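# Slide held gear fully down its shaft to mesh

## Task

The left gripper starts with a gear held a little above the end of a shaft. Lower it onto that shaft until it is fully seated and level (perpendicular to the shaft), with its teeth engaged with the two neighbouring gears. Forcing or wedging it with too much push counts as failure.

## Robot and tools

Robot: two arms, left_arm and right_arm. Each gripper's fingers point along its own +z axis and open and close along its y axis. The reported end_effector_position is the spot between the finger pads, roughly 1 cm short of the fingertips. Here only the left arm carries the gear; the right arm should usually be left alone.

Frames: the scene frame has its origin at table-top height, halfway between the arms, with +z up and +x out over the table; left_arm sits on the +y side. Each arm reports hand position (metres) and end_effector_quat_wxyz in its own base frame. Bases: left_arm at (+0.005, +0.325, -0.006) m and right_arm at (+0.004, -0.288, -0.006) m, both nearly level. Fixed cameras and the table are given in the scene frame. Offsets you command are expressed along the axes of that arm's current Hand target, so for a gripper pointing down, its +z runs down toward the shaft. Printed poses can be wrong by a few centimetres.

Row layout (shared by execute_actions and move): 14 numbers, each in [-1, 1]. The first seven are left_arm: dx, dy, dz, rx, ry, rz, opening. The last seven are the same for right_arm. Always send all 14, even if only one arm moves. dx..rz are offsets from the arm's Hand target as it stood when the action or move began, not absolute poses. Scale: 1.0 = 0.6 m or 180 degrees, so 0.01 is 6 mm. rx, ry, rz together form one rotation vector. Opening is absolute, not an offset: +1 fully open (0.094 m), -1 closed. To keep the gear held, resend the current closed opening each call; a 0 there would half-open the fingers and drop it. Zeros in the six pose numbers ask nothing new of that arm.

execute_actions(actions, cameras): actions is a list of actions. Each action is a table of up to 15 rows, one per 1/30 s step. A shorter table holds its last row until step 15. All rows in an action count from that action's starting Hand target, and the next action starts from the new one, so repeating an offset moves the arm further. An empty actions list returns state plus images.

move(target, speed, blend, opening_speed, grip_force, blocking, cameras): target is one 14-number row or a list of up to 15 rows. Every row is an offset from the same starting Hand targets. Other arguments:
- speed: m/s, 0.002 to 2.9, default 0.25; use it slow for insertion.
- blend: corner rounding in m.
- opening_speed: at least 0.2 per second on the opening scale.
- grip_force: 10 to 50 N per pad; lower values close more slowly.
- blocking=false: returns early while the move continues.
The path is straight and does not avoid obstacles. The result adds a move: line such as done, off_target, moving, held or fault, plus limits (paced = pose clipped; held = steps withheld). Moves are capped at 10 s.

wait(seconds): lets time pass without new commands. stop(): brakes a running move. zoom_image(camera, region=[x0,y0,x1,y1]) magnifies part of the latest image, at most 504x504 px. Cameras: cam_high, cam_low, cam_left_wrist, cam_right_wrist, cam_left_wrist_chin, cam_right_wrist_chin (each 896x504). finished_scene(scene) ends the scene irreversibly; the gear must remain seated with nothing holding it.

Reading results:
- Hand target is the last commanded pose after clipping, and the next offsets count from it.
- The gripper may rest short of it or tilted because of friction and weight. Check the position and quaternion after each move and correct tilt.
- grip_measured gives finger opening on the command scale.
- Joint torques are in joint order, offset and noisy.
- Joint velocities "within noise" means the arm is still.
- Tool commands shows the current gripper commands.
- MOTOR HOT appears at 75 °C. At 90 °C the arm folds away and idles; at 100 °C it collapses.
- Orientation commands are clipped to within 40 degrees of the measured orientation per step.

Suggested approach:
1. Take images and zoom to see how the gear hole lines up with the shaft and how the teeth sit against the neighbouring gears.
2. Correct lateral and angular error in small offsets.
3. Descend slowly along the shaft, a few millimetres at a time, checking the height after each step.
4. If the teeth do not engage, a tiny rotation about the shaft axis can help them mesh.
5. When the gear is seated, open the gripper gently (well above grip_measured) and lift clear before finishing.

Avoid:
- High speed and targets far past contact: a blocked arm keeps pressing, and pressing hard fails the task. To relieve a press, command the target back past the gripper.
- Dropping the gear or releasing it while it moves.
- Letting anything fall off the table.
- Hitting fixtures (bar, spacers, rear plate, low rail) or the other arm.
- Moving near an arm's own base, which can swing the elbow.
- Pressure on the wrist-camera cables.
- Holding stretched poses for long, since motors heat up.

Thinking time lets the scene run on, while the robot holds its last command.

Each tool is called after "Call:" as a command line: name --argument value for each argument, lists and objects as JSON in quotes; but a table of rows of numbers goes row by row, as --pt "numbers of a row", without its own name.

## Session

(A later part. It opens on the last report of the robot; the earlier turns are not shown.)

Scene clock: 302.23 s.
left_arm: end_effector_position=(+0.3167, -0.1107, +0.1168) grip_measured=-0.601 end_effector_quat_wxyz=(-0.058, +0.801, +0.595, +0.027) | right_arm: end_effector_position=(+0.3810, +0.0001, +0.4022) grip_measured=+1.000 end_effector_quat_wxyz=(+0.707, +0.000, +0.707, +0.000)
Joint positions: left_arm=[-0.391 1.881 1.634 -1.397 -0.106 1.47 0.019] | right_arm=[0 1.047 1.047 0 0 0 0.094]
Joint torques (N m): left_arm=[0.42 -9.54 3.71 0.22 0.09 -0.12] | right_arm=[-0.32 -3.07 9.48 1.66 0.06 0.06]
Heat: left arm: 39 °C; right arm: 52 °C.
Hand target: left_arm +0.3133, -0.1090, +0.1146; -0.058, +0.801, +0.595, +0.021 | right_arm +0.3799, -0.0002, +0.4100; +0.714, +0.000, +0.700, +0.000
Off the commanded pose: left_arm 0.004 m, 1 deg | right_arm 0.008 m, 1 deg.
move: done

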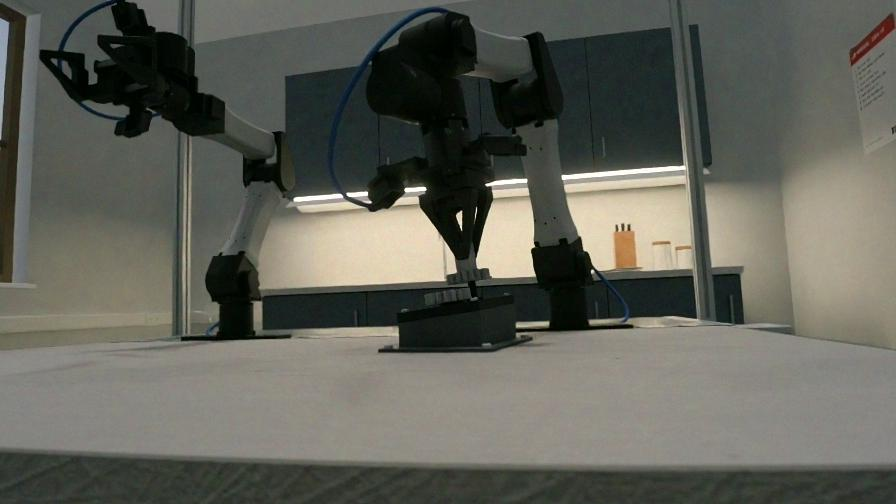

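Call:
move --pt "0.0017 0.0002 -0.0257 0 0 0 -1 0 0 0 0 0 0 1" --pt "0.0015 0.002 -0.0007 0 0 0 -1 0 0 0 0 0 0 1" --speed '[0.06,0.03]' --blend 0.003 --cameras '["cam_low"]'

Call:
zoom_image --camera "cam_low" --region '[420, 240, 530, 320]'

Scene clock: 314.63 s.
left_arm: end_effector_position=(+0.3144, -0.1088, +0.1161) grip_measured=-0.601 end_effector_quat_wxyz=(-0.063, +0.801, +0.595, +0.024) | right_arm: end_effector_position=(+0.3810, +0.0001, +0.4022) grip_measured=+1.000 end_effector_quat_wxyz=(+0.707, +0.000, +0.707, +0.000)
Joint positions: left_arm=[-0.388 1.881 1.631 -1.404 -0.106 1.47 0.019] | right_arm=[0 1.047 1.047 0 0 0 0.094]
Joint torques (N m): left_arm=[0.44 -9.17 4.53 0.24 0.09 -0.1] | right_arm=[-0.25 -3.04 9.52 1.66 0.07 0.04]
Heat: left arm: 41 °C; right arm: 52 °C.
Hand target: left_arm +0.3148, -0.1086, +0.1149; -0.058, +0.801, +0.595, +0.021 | right_arm +0.3799, -0.0002, +0.4100; +0.714, +0.000, +0.700, +0.000
Off the commanded pose: left_arm 0.001 m, 1 deg | right_arm 0.008 m, 1 deg.
move: done

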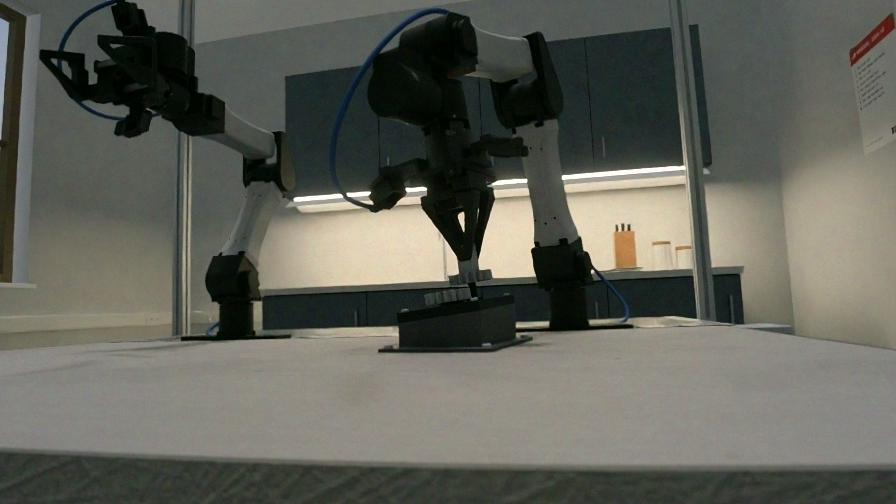

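Scaled by 4.582 from the camera's image (finer frame: 1280x720).

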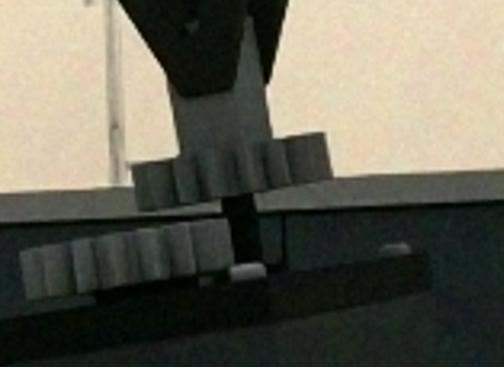

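Call:
move --target '[0,0,0.0133,0,0,0,-1,0,0,0,0,0,0,1]' --speed 0.03 --cameras '["cam_low","cam_left_wrist","cam_left_wrist_chin"]'

Call:
zoom_image --camera "cam_low" --region '[420, 240, 530, 320]'

Call:
zoom_image --camera "cam_left_wrist" --region '[210, 200, 630, 450]'

Call:
zoom_image --camera "cam_left_wrist_chin" --region '[190, 40, 550, 240]'

Scene clock: 329.70 s.
left_arm: end_effector_position=(+0.3144, -0.1085, +0.1096) grip_measured=-0.601 end_effector_quat_wxyz=(-0.063, +0.800, +0.596, +0.023) | right_arm: end_effector_position=(+0.3810, +0.0001, +0.4022) grip_measured=+1.000 end_effector_quat_wxyz=(+0.707, +0.000, +0.707, +0.000)
Joint positions: left_arm=[-0.387 1.881 1.605 -1.378 -0.104 1.471 0.019] | right_arm=[0 1.047 1.047 0 0 0 0.094]
Joint torques (N m): left_arm=[0.42 -9.33 3.95 0.31 0.07 -0.08] | right_arm=[-0.27 -3 9.52 1.65 0.05 0.06]
Heat: left arm: 42 °C; right arm: 52 °C.
Hand target: left_arm +0.3145, -0.1077, +0.1069; -0.058, +0.801, +0.595, +0.021 | right_arm +0.3799, -0.0002, +0.4100; +0.714, +0.000, +0.700, +0.000
Off the commanded pose: left_arm 0.003 m, 1 deg | right_arm 0.008 m, 1 deg.
move: done
cam_left_wrist: T_world_to_cam=[[-0.92268, 0.3851, 0.01898, 0.33415], [0.35317, 0.82437, 0.44235, -0.01386], [0.15471, 0.41485, -0.89664, 0.21347]] pos_world=[0.28018, -0.20582, 0.19119]
cam_left_wrist_chin: T_world_to_cam=[[-0.92854, 0.34722, 0.13137, 0.31412], [0.31624, 0.92514, -0.21001, -0.01861], [-0.19446, -0.15345, -0.96883, 0.26166]] pos_world=[0.34844, -0.05169, 0.20833]

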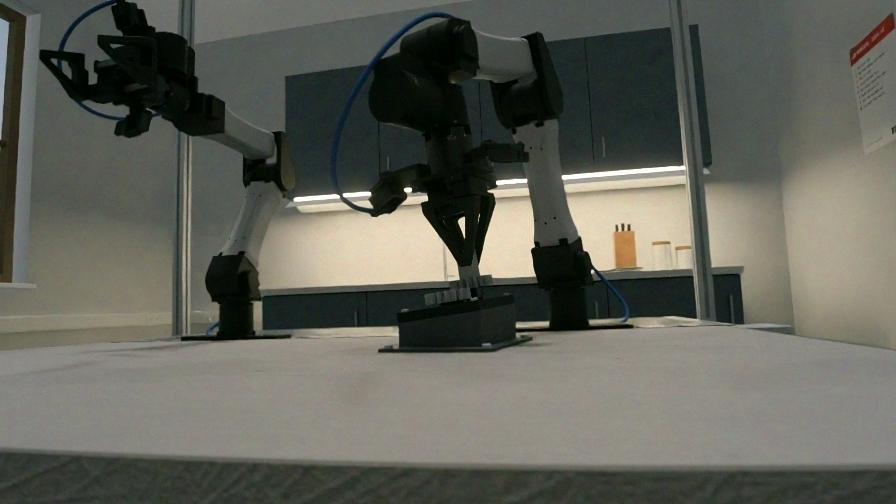

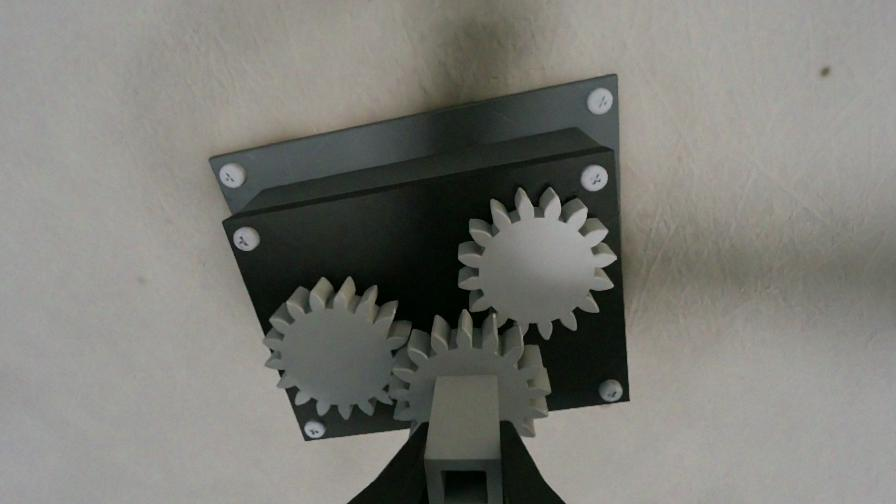

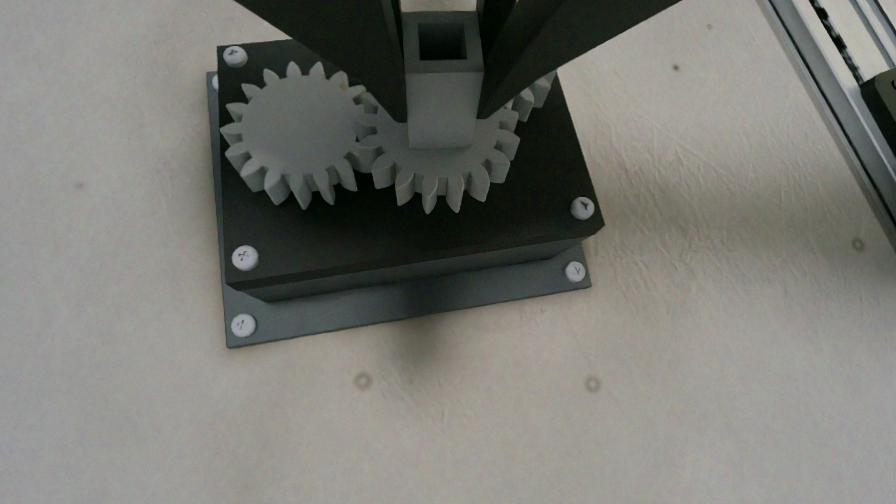

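Scaled by 4.582 from the camera's image (finer frame: 1280x720).

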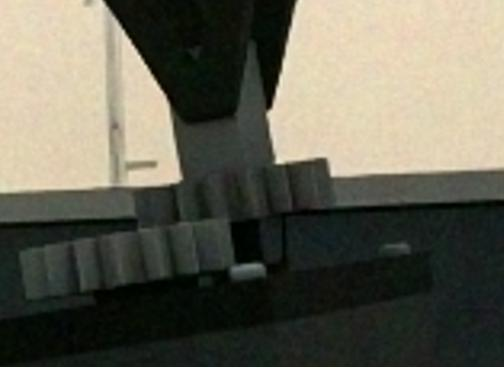

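Scaled by 1.200 from the camera's image (finer frame: 1280x720).

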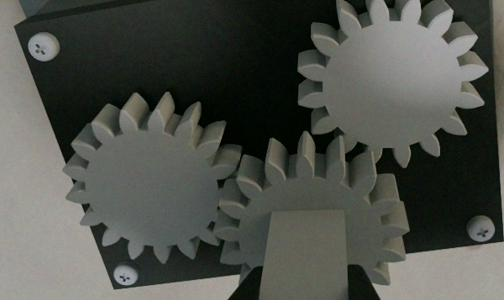

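Scaled by 1.400 from the camera's image (finer frame: 1280x720).

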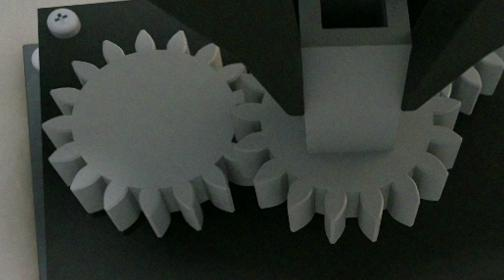

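Call:
move --target '[0,0,0.014,0,0,0,-1,0,0,0,0,0,0,1]' --speed 0.025 --cameras '["cam_low","cam_left_wrist","cam_left_wrist_chin"]'

Call:
zoom_image --camera "cam_low" --region '[420, 240, 530, 320]'

Call:
zoom_image --camera "cam_left_wrist" --region '[340, 230, 580, 430]'

Call:
zoom_image --camera "cam_left_wrist_chin" --region '[190, 40, 550, 240]'

Scene clock: 367.30 s.
left_arm: end_effector_position=(+0.3140, -0.1082, +0.1089) grip_measured=-0.601 end_effector_quat_wxyz=(-0.056, +0.801, +0.596, +0.026) | right_arm: end_effector_position=(+0.3810, +0.0001, +0.4022) grip_measured=+1.000 end_effector_quat_wxyz=(+0.707, +0.000, +0.707, +0.000)
Joint positions: left_arm=[-0.385 1.866 1.583 -1.357 -0.102 1.473 0.019] | right_arm=[0 1.047 1.047 0 0 0 0.094]
Joint torques (N m): left_arm=[0.51 -7.98 2.95 0.42 0.04 -0.08] | right_arm=[-0.27 -3.06 9.46 1.67 0.05 0.04]
Heat: left arm: 44 °C; right arm: 53 °C.
Hand target: left_arm +0.3142, -0.1067, +0.0987; -0.058, +0.801, +0.595, +0.021 | right_arm +0.3799, -0.0002, +0.4100; +0.714, +0.000, +0.700, +0.000
Off the commanded pose: left_arm 0.010 m, 1 deg | right_arm 0.008 m, 1 deg.
move: done
cam_left_wrist: T_world_to_cam=[[-0.92245, 0.38609, 0.00473, 0.33535], [0.34858, 0.82743, 0.44028, -0.01162], [0.16607, 0.40779, -0.89785, 0.20854]] pos_world=[0.27876, -0.2049, 0.19076]
cam_left_wrist_chin: T_world_to_cam=[[-0.92971, 0.3491, 0.11736, 0.31579], [0.31976, 0.92321, -0.21316, -0.01993], [-0.18277, -0.16064, -0.96994, 0.25666]] pos_world=[0.34687, -0.05061, 0.20764]

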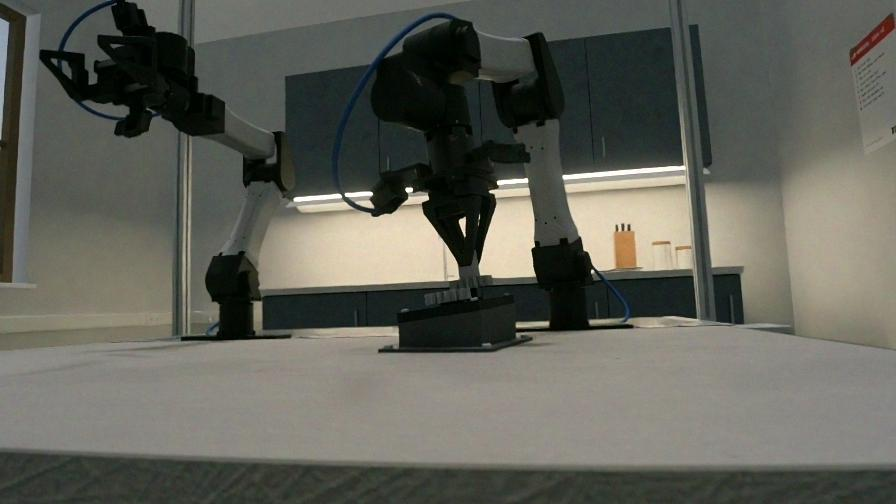

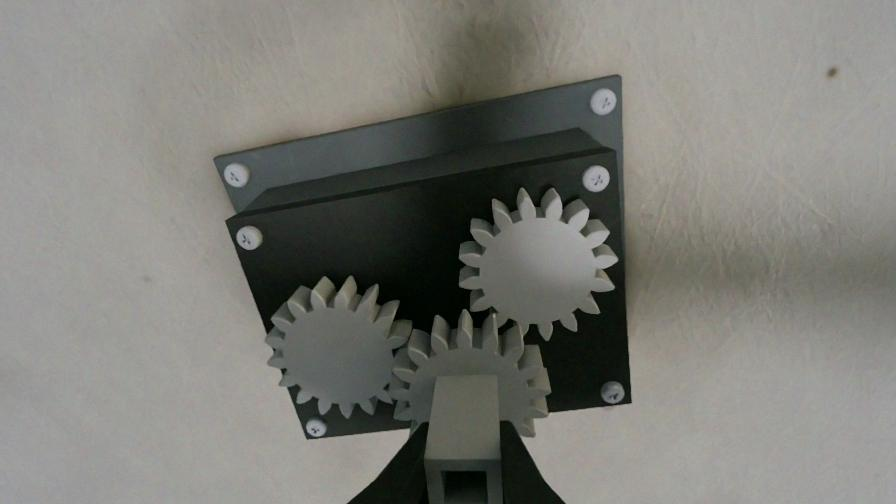

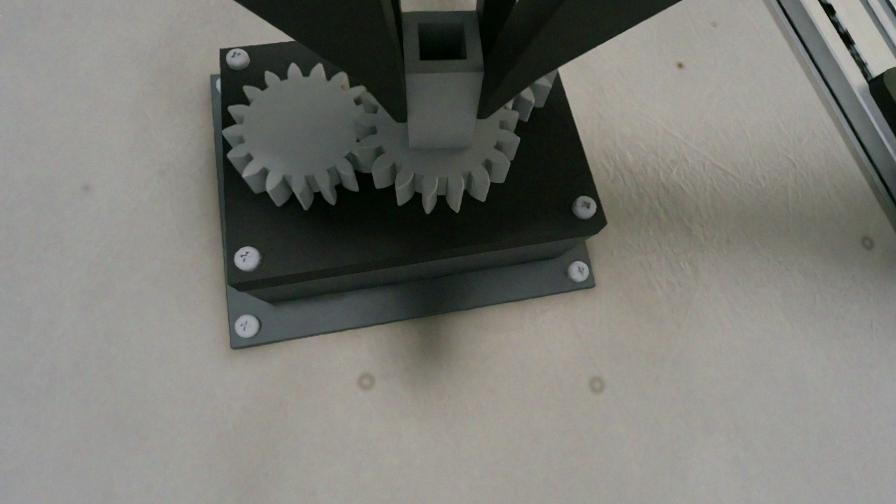

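Scaled by 4.582 from the camera's image (finer frame: 1280x720).

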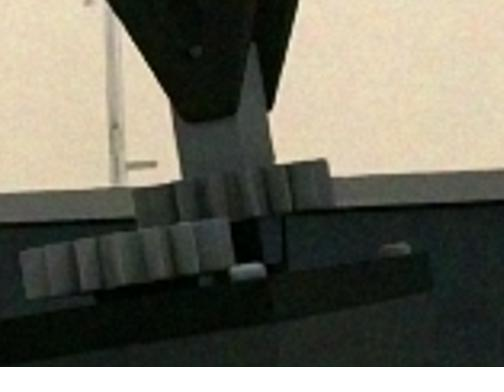

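Scaled by 2.100 from the camera's image (finer frame: 1280x720).

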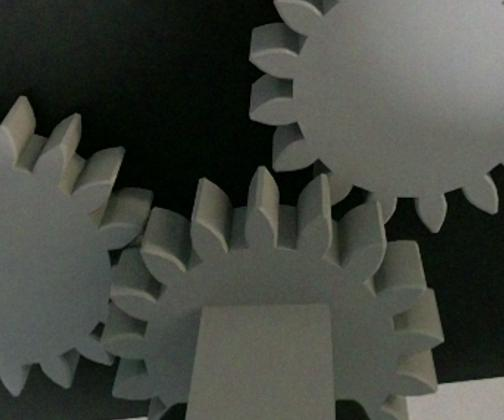

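Scaled by 1.400 from the camera's image (finer frame: 1280x720).

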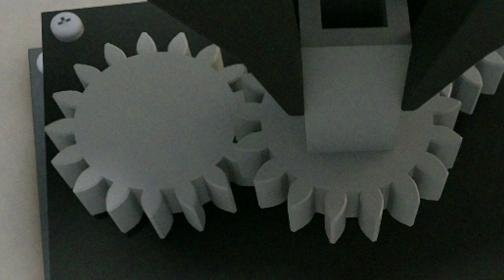

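Call:
move --pt "0 0 -0.004 0 0 0.028 -1 0 0 0 0 0 0 1" --pt "0 0 -0.002 0 0 -0.028 -1 0 0 0 0 0 0 1" --pt "0 0 -0.002 0 0 0 -1 0 0 0 0 0 0 1" --speed 0.06 --cameras '["cam_low","cam_left_wrist","cam_left_wrist_chin"]'

Call:
zoom_image --camera "cam_left_wrist" --region '[370, 270, 570, 430]'

Call:
zoom_image --camera "cam_left_wrist_chin" --region '[310, 60, 430, 220]'

Call:
zoom_image --camera "cam_low" --region '[420, 240, 530, 320]'

Scene clock: 424.73 s.
left_arm: end_effector_position=(+0.3141, -0.1082, +0.1088) grip_measured=-0.601 end_effector_quat_wxyz=(-0.056, +0.800, +0.597, +0.026) | right_arm: end_effector_position=(+0.3810, +0.0001, +0.4022) grip_measured=+1.000 end_effector_quat_wxyz=(+0.707, +0.000, +0.707, +0.000)
Joint positions: left_arm=[-0.385 1.866 1.583 -1.357 -0.102 1.471 0.019] | right_arm=[0 1.047 1.047 0 0 0 0.094]
Joint torques (N m): left_arm=[0.44 -7.97 3.38 0.37 0.05 -0.07] | right_arm=[-0.35 -3.12 9.48 1.65 0.06 0.05]
Heat: left arm: 40 °C; right arm: 55 °C.
Hand target: left_arm +0.3142, -0.1068, +0.0998; -0.058, +0.801, +0.595, +0.021 | right_arm +0.3799, -0.0002, +0.4100; +0.714, +0.000, +0.700, +0.000
Off the commanded pose: left_arm 0.009 m, 1 deg | right_arm 0.008 m, 1 deg.
move: done
cam_left_wrist: T_world_to_cam=[[-0.92334, 0.38396, 0.0041, 0.33551], [0.34639, 0.82827, 0.44044, -0.0108], [0.16572, 0.4081, -0.89777, 0.2086]] pos_world=[0.27896, -0.20501, 0.19066]
cam_left_wrist_chin: T_world_to_cam=[[-0.93058, 0.34697, 0.11673, 0.31604], [0.31777, 0.92393, -0.21303, -0.01922], [-0.18176, -0.16115, -0.97005, 0.2562]] pos_world=[0.34678, -0.05061, 0.20754]

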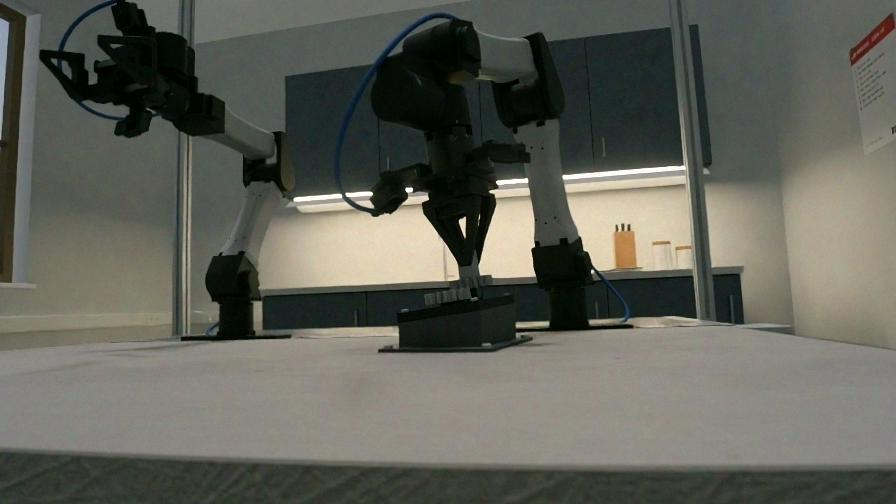

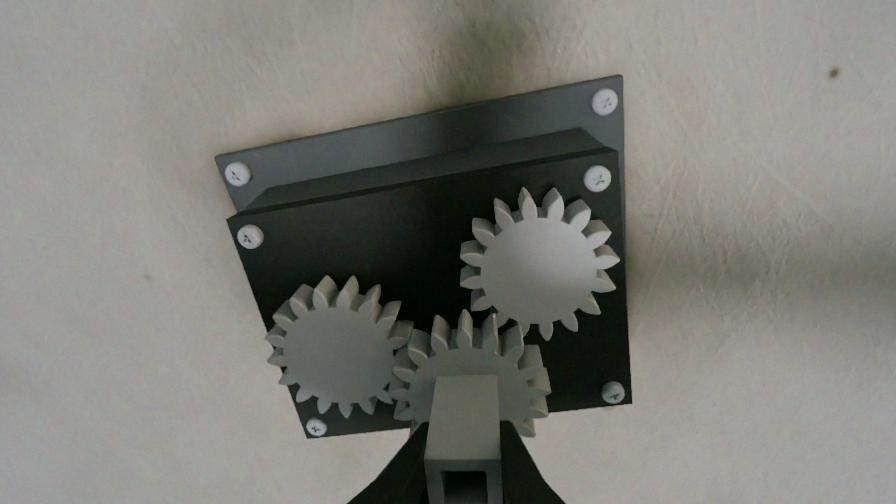

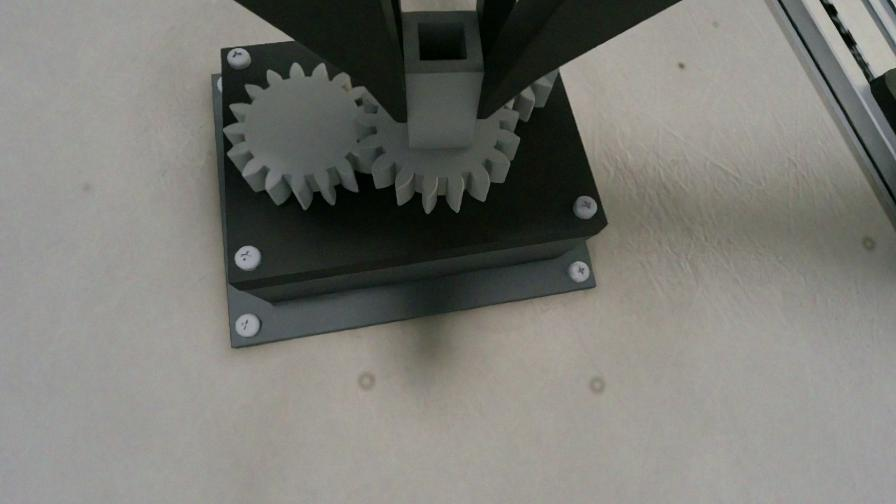

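Scaled by 2.520 from the camera's image (finer frame: 1280x720).

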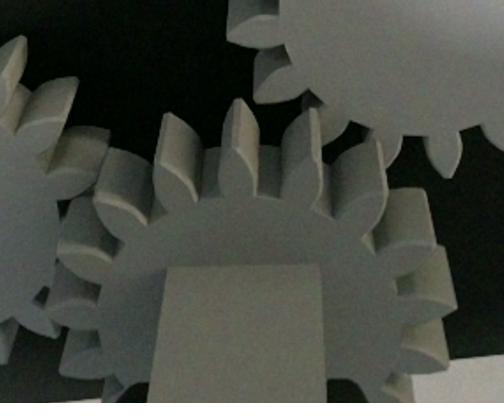

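Scaled by 3.150 from the camera's image (finer frame: 1280x720).

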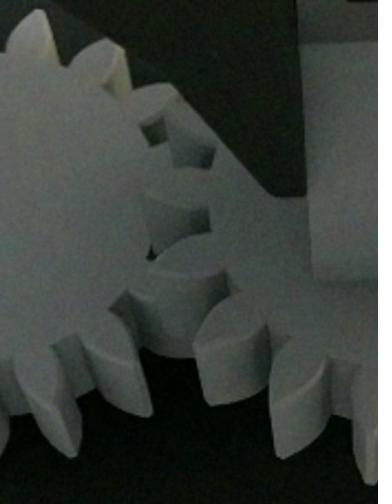

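Scaled by 4.582 from the camera's image (finer frame: 1280x720).

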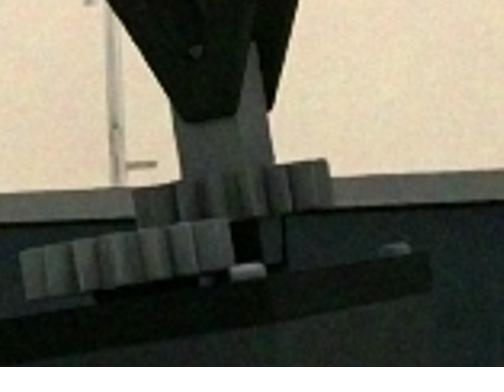

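Call:
move --pt "0 0 0.002 0 0 0.08 -1 0 0 0 0 0 0 1" --pt "0 0 0.004 0 0 -0.08 -1 0 0 0 0 0 0 1" --pt "0 0 0.004 0 0 0 -1 0 0 0 0 0 0 1" --speed 0.12 --cameras '["cam_low","cam_left_wrist","cam_left_wrist_chin"]'

Call:
zoom_image --camera "cam_left_wrist" --region '[270, 170, 630, 430]'

Call:
zoom_image --camera "cam_low" --region '[420, 240, 530, 320]'

Scene clock: 478.57 s.
left_arm: end_effector_position=(+0.3139, -0.1081, +0.1029) grip_measured=-0.601 end_effector_quat_wxyz=(-0.055, +0.800, +0.597, +0.025) | right_arm: end_effector_position=(+0.3810, +0.0001, +0.4022) grip_measured=+1.000 end_effector_quat_wxyz=(+0.707, +0.000, +0.707, +0.000)
Joint positions: left_arm=[-0.384 1.865 1.559 -1.333 -0.101 1.472 0.019] | right_arm=[0 1.047 1.047 0 0 0 0.094]
Joint torques (N m): left_arm=[0.44 -7.95 4.49 0.26 0.03 -0.07] | right_arm=[-0.31 -3.04 9.55 1.65 0.06 0.04]
Heat: left arm: 40 °C; right arm: 56 °C.
Hand target: left_arm +0.3141, -0.1066, +0.0974; -0.058, +0.801, +0.595, +0.021 | right_arm +0.3799, -0.0002, +0.4100; +0.714, +0.000, +0.700, +0.000
Off the commanded pose: left_arm 0.006 m, 1 deg | right_arm 0.008 m, 1 deg.
move: done
cam_left_wrist: T_world_to_cam=[[-0.92321, 0.38427, 0.00344, 0.33542], [0.34658, 0.82872, 0.43944, -0.00816], [0.16601, 0.40689, -0.89826, 0.2032]] pos_world=[0.27876, -0.2048, 0.18496]
cam_left_wrist_chin: T_world_to_cam=[[-0.9305, 0.34741, 0.1161, 0.31657], [0.31807, 0.92354, -0.21427, -0.02058], [-0.18166, -0.16245, -0.96985, 0.25025]] pos_world=[0.34658, -0.05032, 0.20154]

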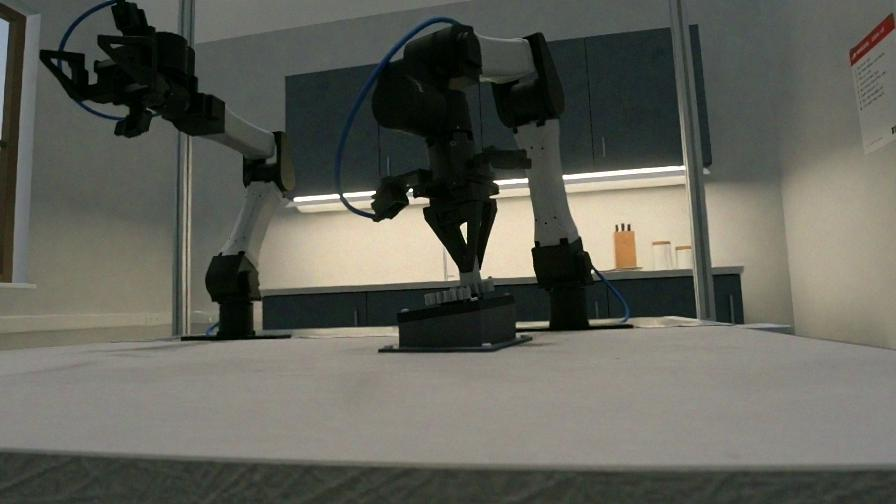

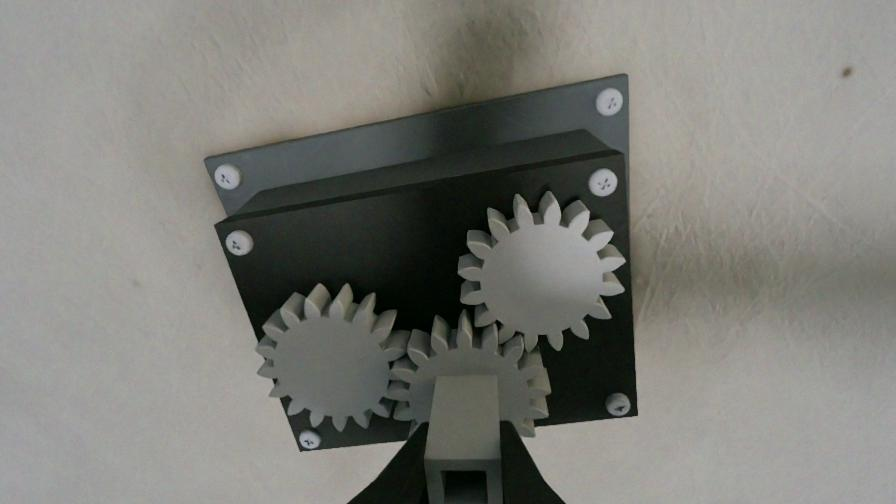

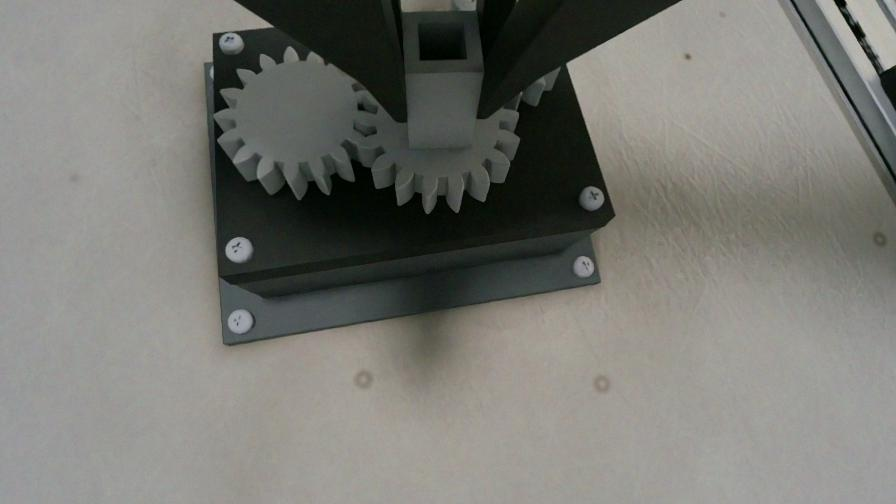

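Scaled by 1.400 from the camera's image (finer frame: 1280x720).

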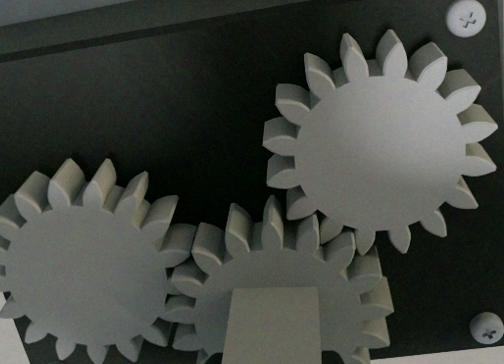

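Scaled by 4.582 from the camera's image (finer frame: 1280x720).

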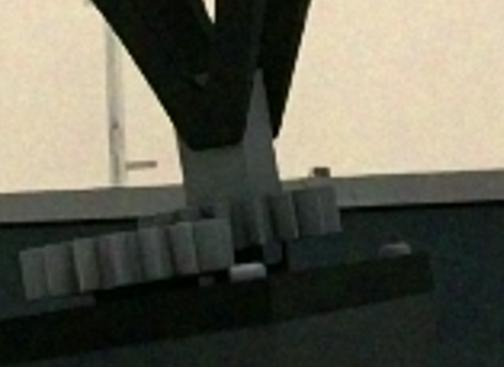

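Call:
move --target '[0,0,0.0117,0,0,0,-1,0,0,0,0,0,0,1]' --speed 0.03 --cameras '["cam_low"]'

Call:
zoom_image --camera "cam_low" --region '[420, 240, 530, 320]'

Scene clock: 486.37 s.
left_arm: end_effector_position=(+0.3139, -0.1069, +0.0980) grip_measured=-0.601 end_effector_quat_wxyz=(-0.055, +0.800, +0.597, +0.025) | right_arm: end_effector_position=(+0.3810, +0.0001, +0.4022) grip_measured=+1.000 end_effector_quat_wxyz=(+0.707, +0.000, +0.707, +0.000)
Joint positions: left_arm=[-0.381 1.865 1.539 -1.313 -0.101 1.474 0.019] | right_arm=[0 1.047 1.047 0 0 0 0.094]
Joint torques (N m): left_arm=[0.34 -7.86 3.99 0.32 0.03 -0.06] | right_arm=[-0.32 -3.08 9.48 1.65 0.05 0.06]
Heat: left arm: 41 °C; right arm: 56 °C.
Hand target: left_arm +0.3140, -0.1057, +0.0905; -0.058, +0.801, +0.595, +0.021 | right_arm +0.3799, -0.0002, +0.4100; +0.714, +0.000, +0.700, +0.000
Off the commanded pose: left_arm 0.008 m, 1 deg | right_arm 0.008 m, 1 deg.
move: done

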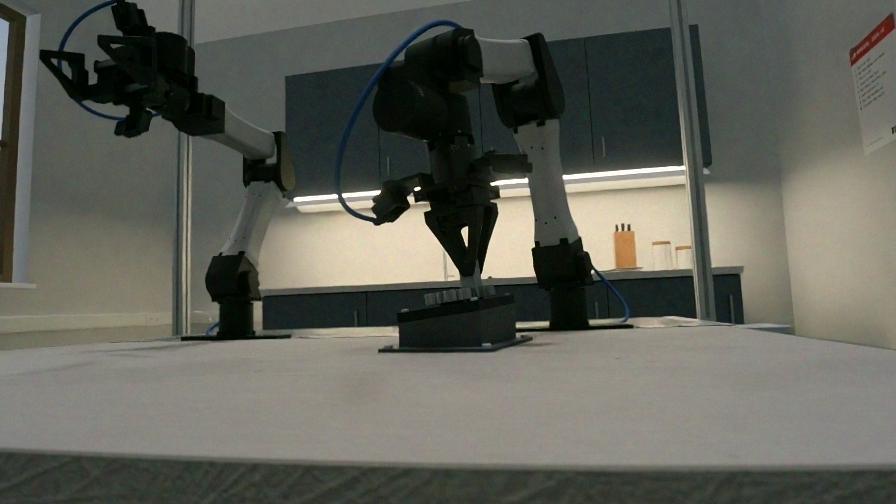

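Scaled by 4.582 from the camera's image (finer frame: 1280x720).

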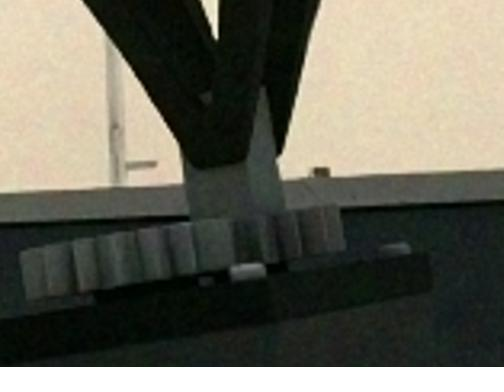

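Call:
move --target '[0,0,0.005,0,0,0,-1,0,0,0,0,0,0,1]' --speed 0.03 --cameras '["cam_low"]'

Call:
zoom_image --camera "cam_low" --region '[420, 240, 530, 320]'

Scene clock: 492.53 s.
left_arm: end_effector_position=(+0.3138, -0.1068, +0.0975) grip_measured=-0.601 end_effector_quat_wxyz=(-0.055, +0.800, +0.597, +0.025) | right_arm: end_effector_position=(+0.3810, +0.0001, +0.4022) grip_measured=+1.000 end_effector_quat_wxyz=(+0.707, +0.000, +0.707, +0.000)
Joint positions: left_arm=[-0.381 1.865 1.537 -1.311 -0.101 1.475 0.019] | right_arm=[0 1.047 1.047 0 0 0 0.094]
Joint torques (N m): left_arm=[0.46 -7.83 3.17 0.42 0.02 -0.06] | right_arm=[-0.31 -3.12 9.57 1.66 0.06 0.05]
Heat: left arm: 41 °C; right arm: 56 °C.
Hand target: left_arm +0.3139, -0.1053, +0.0876; -0.058, +0.801, +0.595, +0.021 | right_arm +0.3799, -0.0002, +0.4100; +0.714, +0.000, +0.700, +0.000
Off the commanded pose: left_arm 0.010 m, 1 deg | right_arm 0.008 m, 1 deg.
move: done

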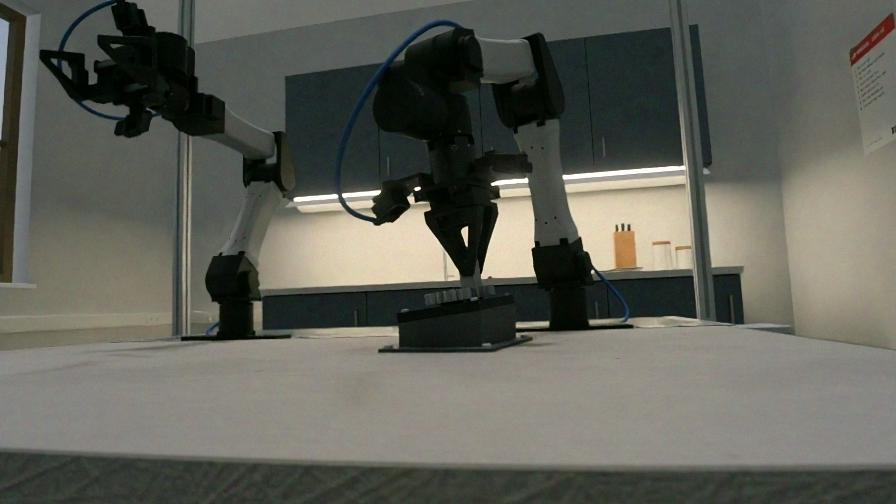

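Scaled by 4.582 from the camera's image (finer frame: 1280x720).

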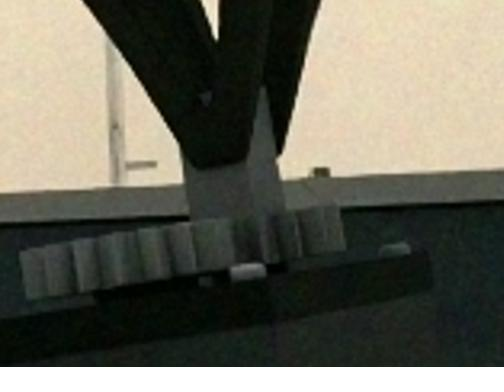

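Call:
move --pt "0 0 -0.012 0 0 0 -1 0 0 0 0 0 0 1" --pt "0 0 -0.0121 0 0 0 -0.3 0 0 0 0 0 0 1" --pt "0 0 -0.11 0 0 0 -0.3 0 0 0 0 0 0 1" --speed 0.07 --opening_speed 0.5 --cameras '["cam_low","cam_left_wrist","cam_left_wrist_chin"]'

Call:
zoom_image --camera "cam_low" --region '[420, 240, 530, 320]'

Scene clock: 502.23 s.
left_arm: end_effector_position=(+0.3155, -0.1101, +0.1503) grip_measured=-0.302 end_effector_quat_wxyz=(-0.058, +0.802, +0.595, +0.024) | right_arm: end_effector_position=(+0.3810, +0.0001, +0.4022) grip_measured=+1.000 end_effector_quat_wxyz=(+0.707, +0.000, +0.707, +0.000)
Joint positions: left_arm=[-0.388 1.886 1.774 -1.533 -0.101 1.473 0.033] | right_arm=[0 1.047 1.047 0 0 0 0.094]
Joint torques (N m): left_arm=[-0.42 -7.83 7.43 -0.02 0.04 -0.23] | right_arm=[-0.36 -3.07 9.54 1.66 0.06 0.06]
Heat: left arm: 41 °C; right arm: 56 °C.
Hand target: left_arm +0.3161, -0.1131, +0.1532; -0.057, +0.801, +0.595, +0.021 | right_arm +0.3799, -0.0002, +0.4100; +0.714, +0.000, +0.700, +0.000
Off the commanded pose: left_arm 0.004 m, 0 deg | right_arm 0.008 m, 1 deg.
move: done
cam_left_wrist: T_world_to_cam=[[-0.92128, 0.38878, 0.00966, 0.33636], [0.35318, 0.82603, 0.43925, -0.03019], [0.16279, 0.40809, -0.89831, 0.24742]] pos_world=[0.28027, -0.2068, 0.23227]
cam_left_wrist_chin: T_world_to_cam=[[-0.92806, 0.35179, 0.12226, 0.31197], [0.32145, 0.92242, -0.21404, -0.01029], [-0.18807, -0.15934, -0.96915, 0.29839]] pos_world=[0.34896, -0.05271, 0.24884]

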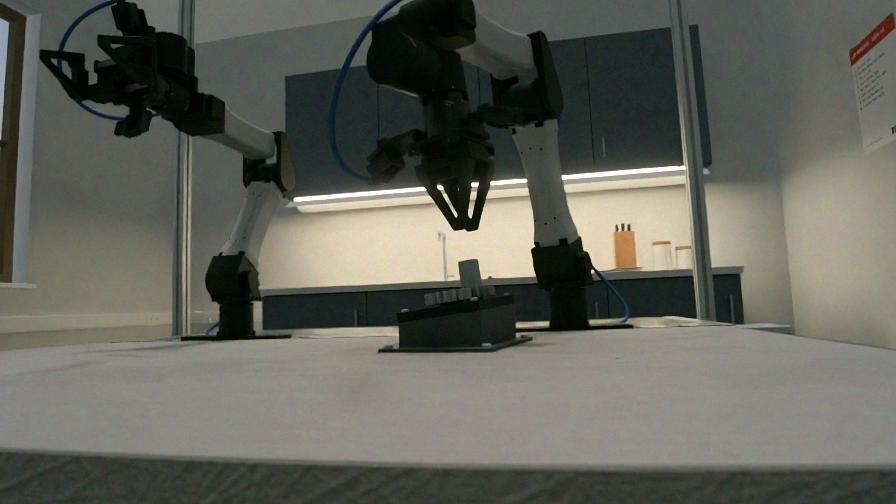

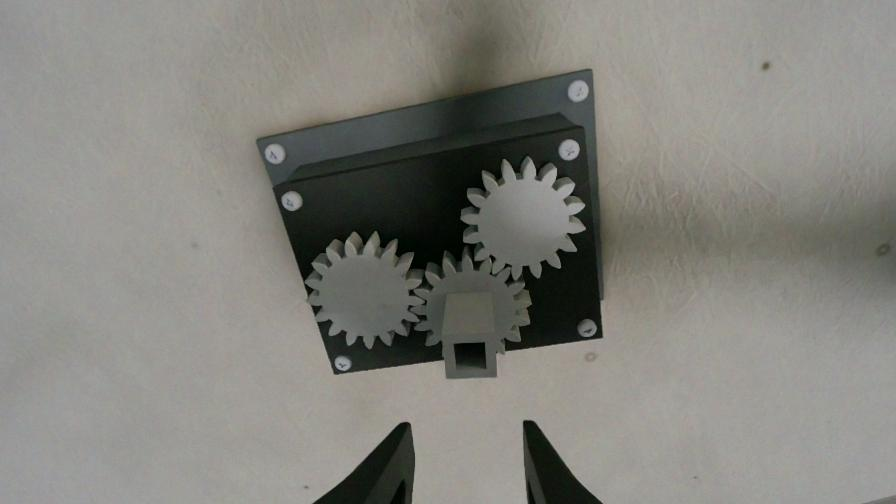

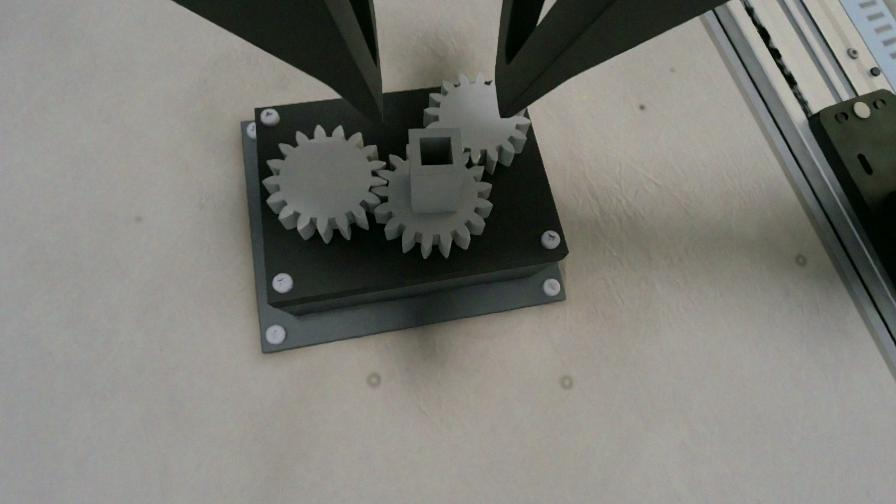

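Scaled by 4.582 from the camera's image (finer frame: 1280x720).

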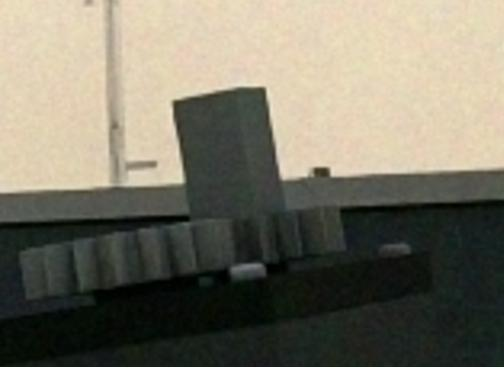

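Seated and square.

Call:
finished_scene --scene 1

The scene is finished: the task was done.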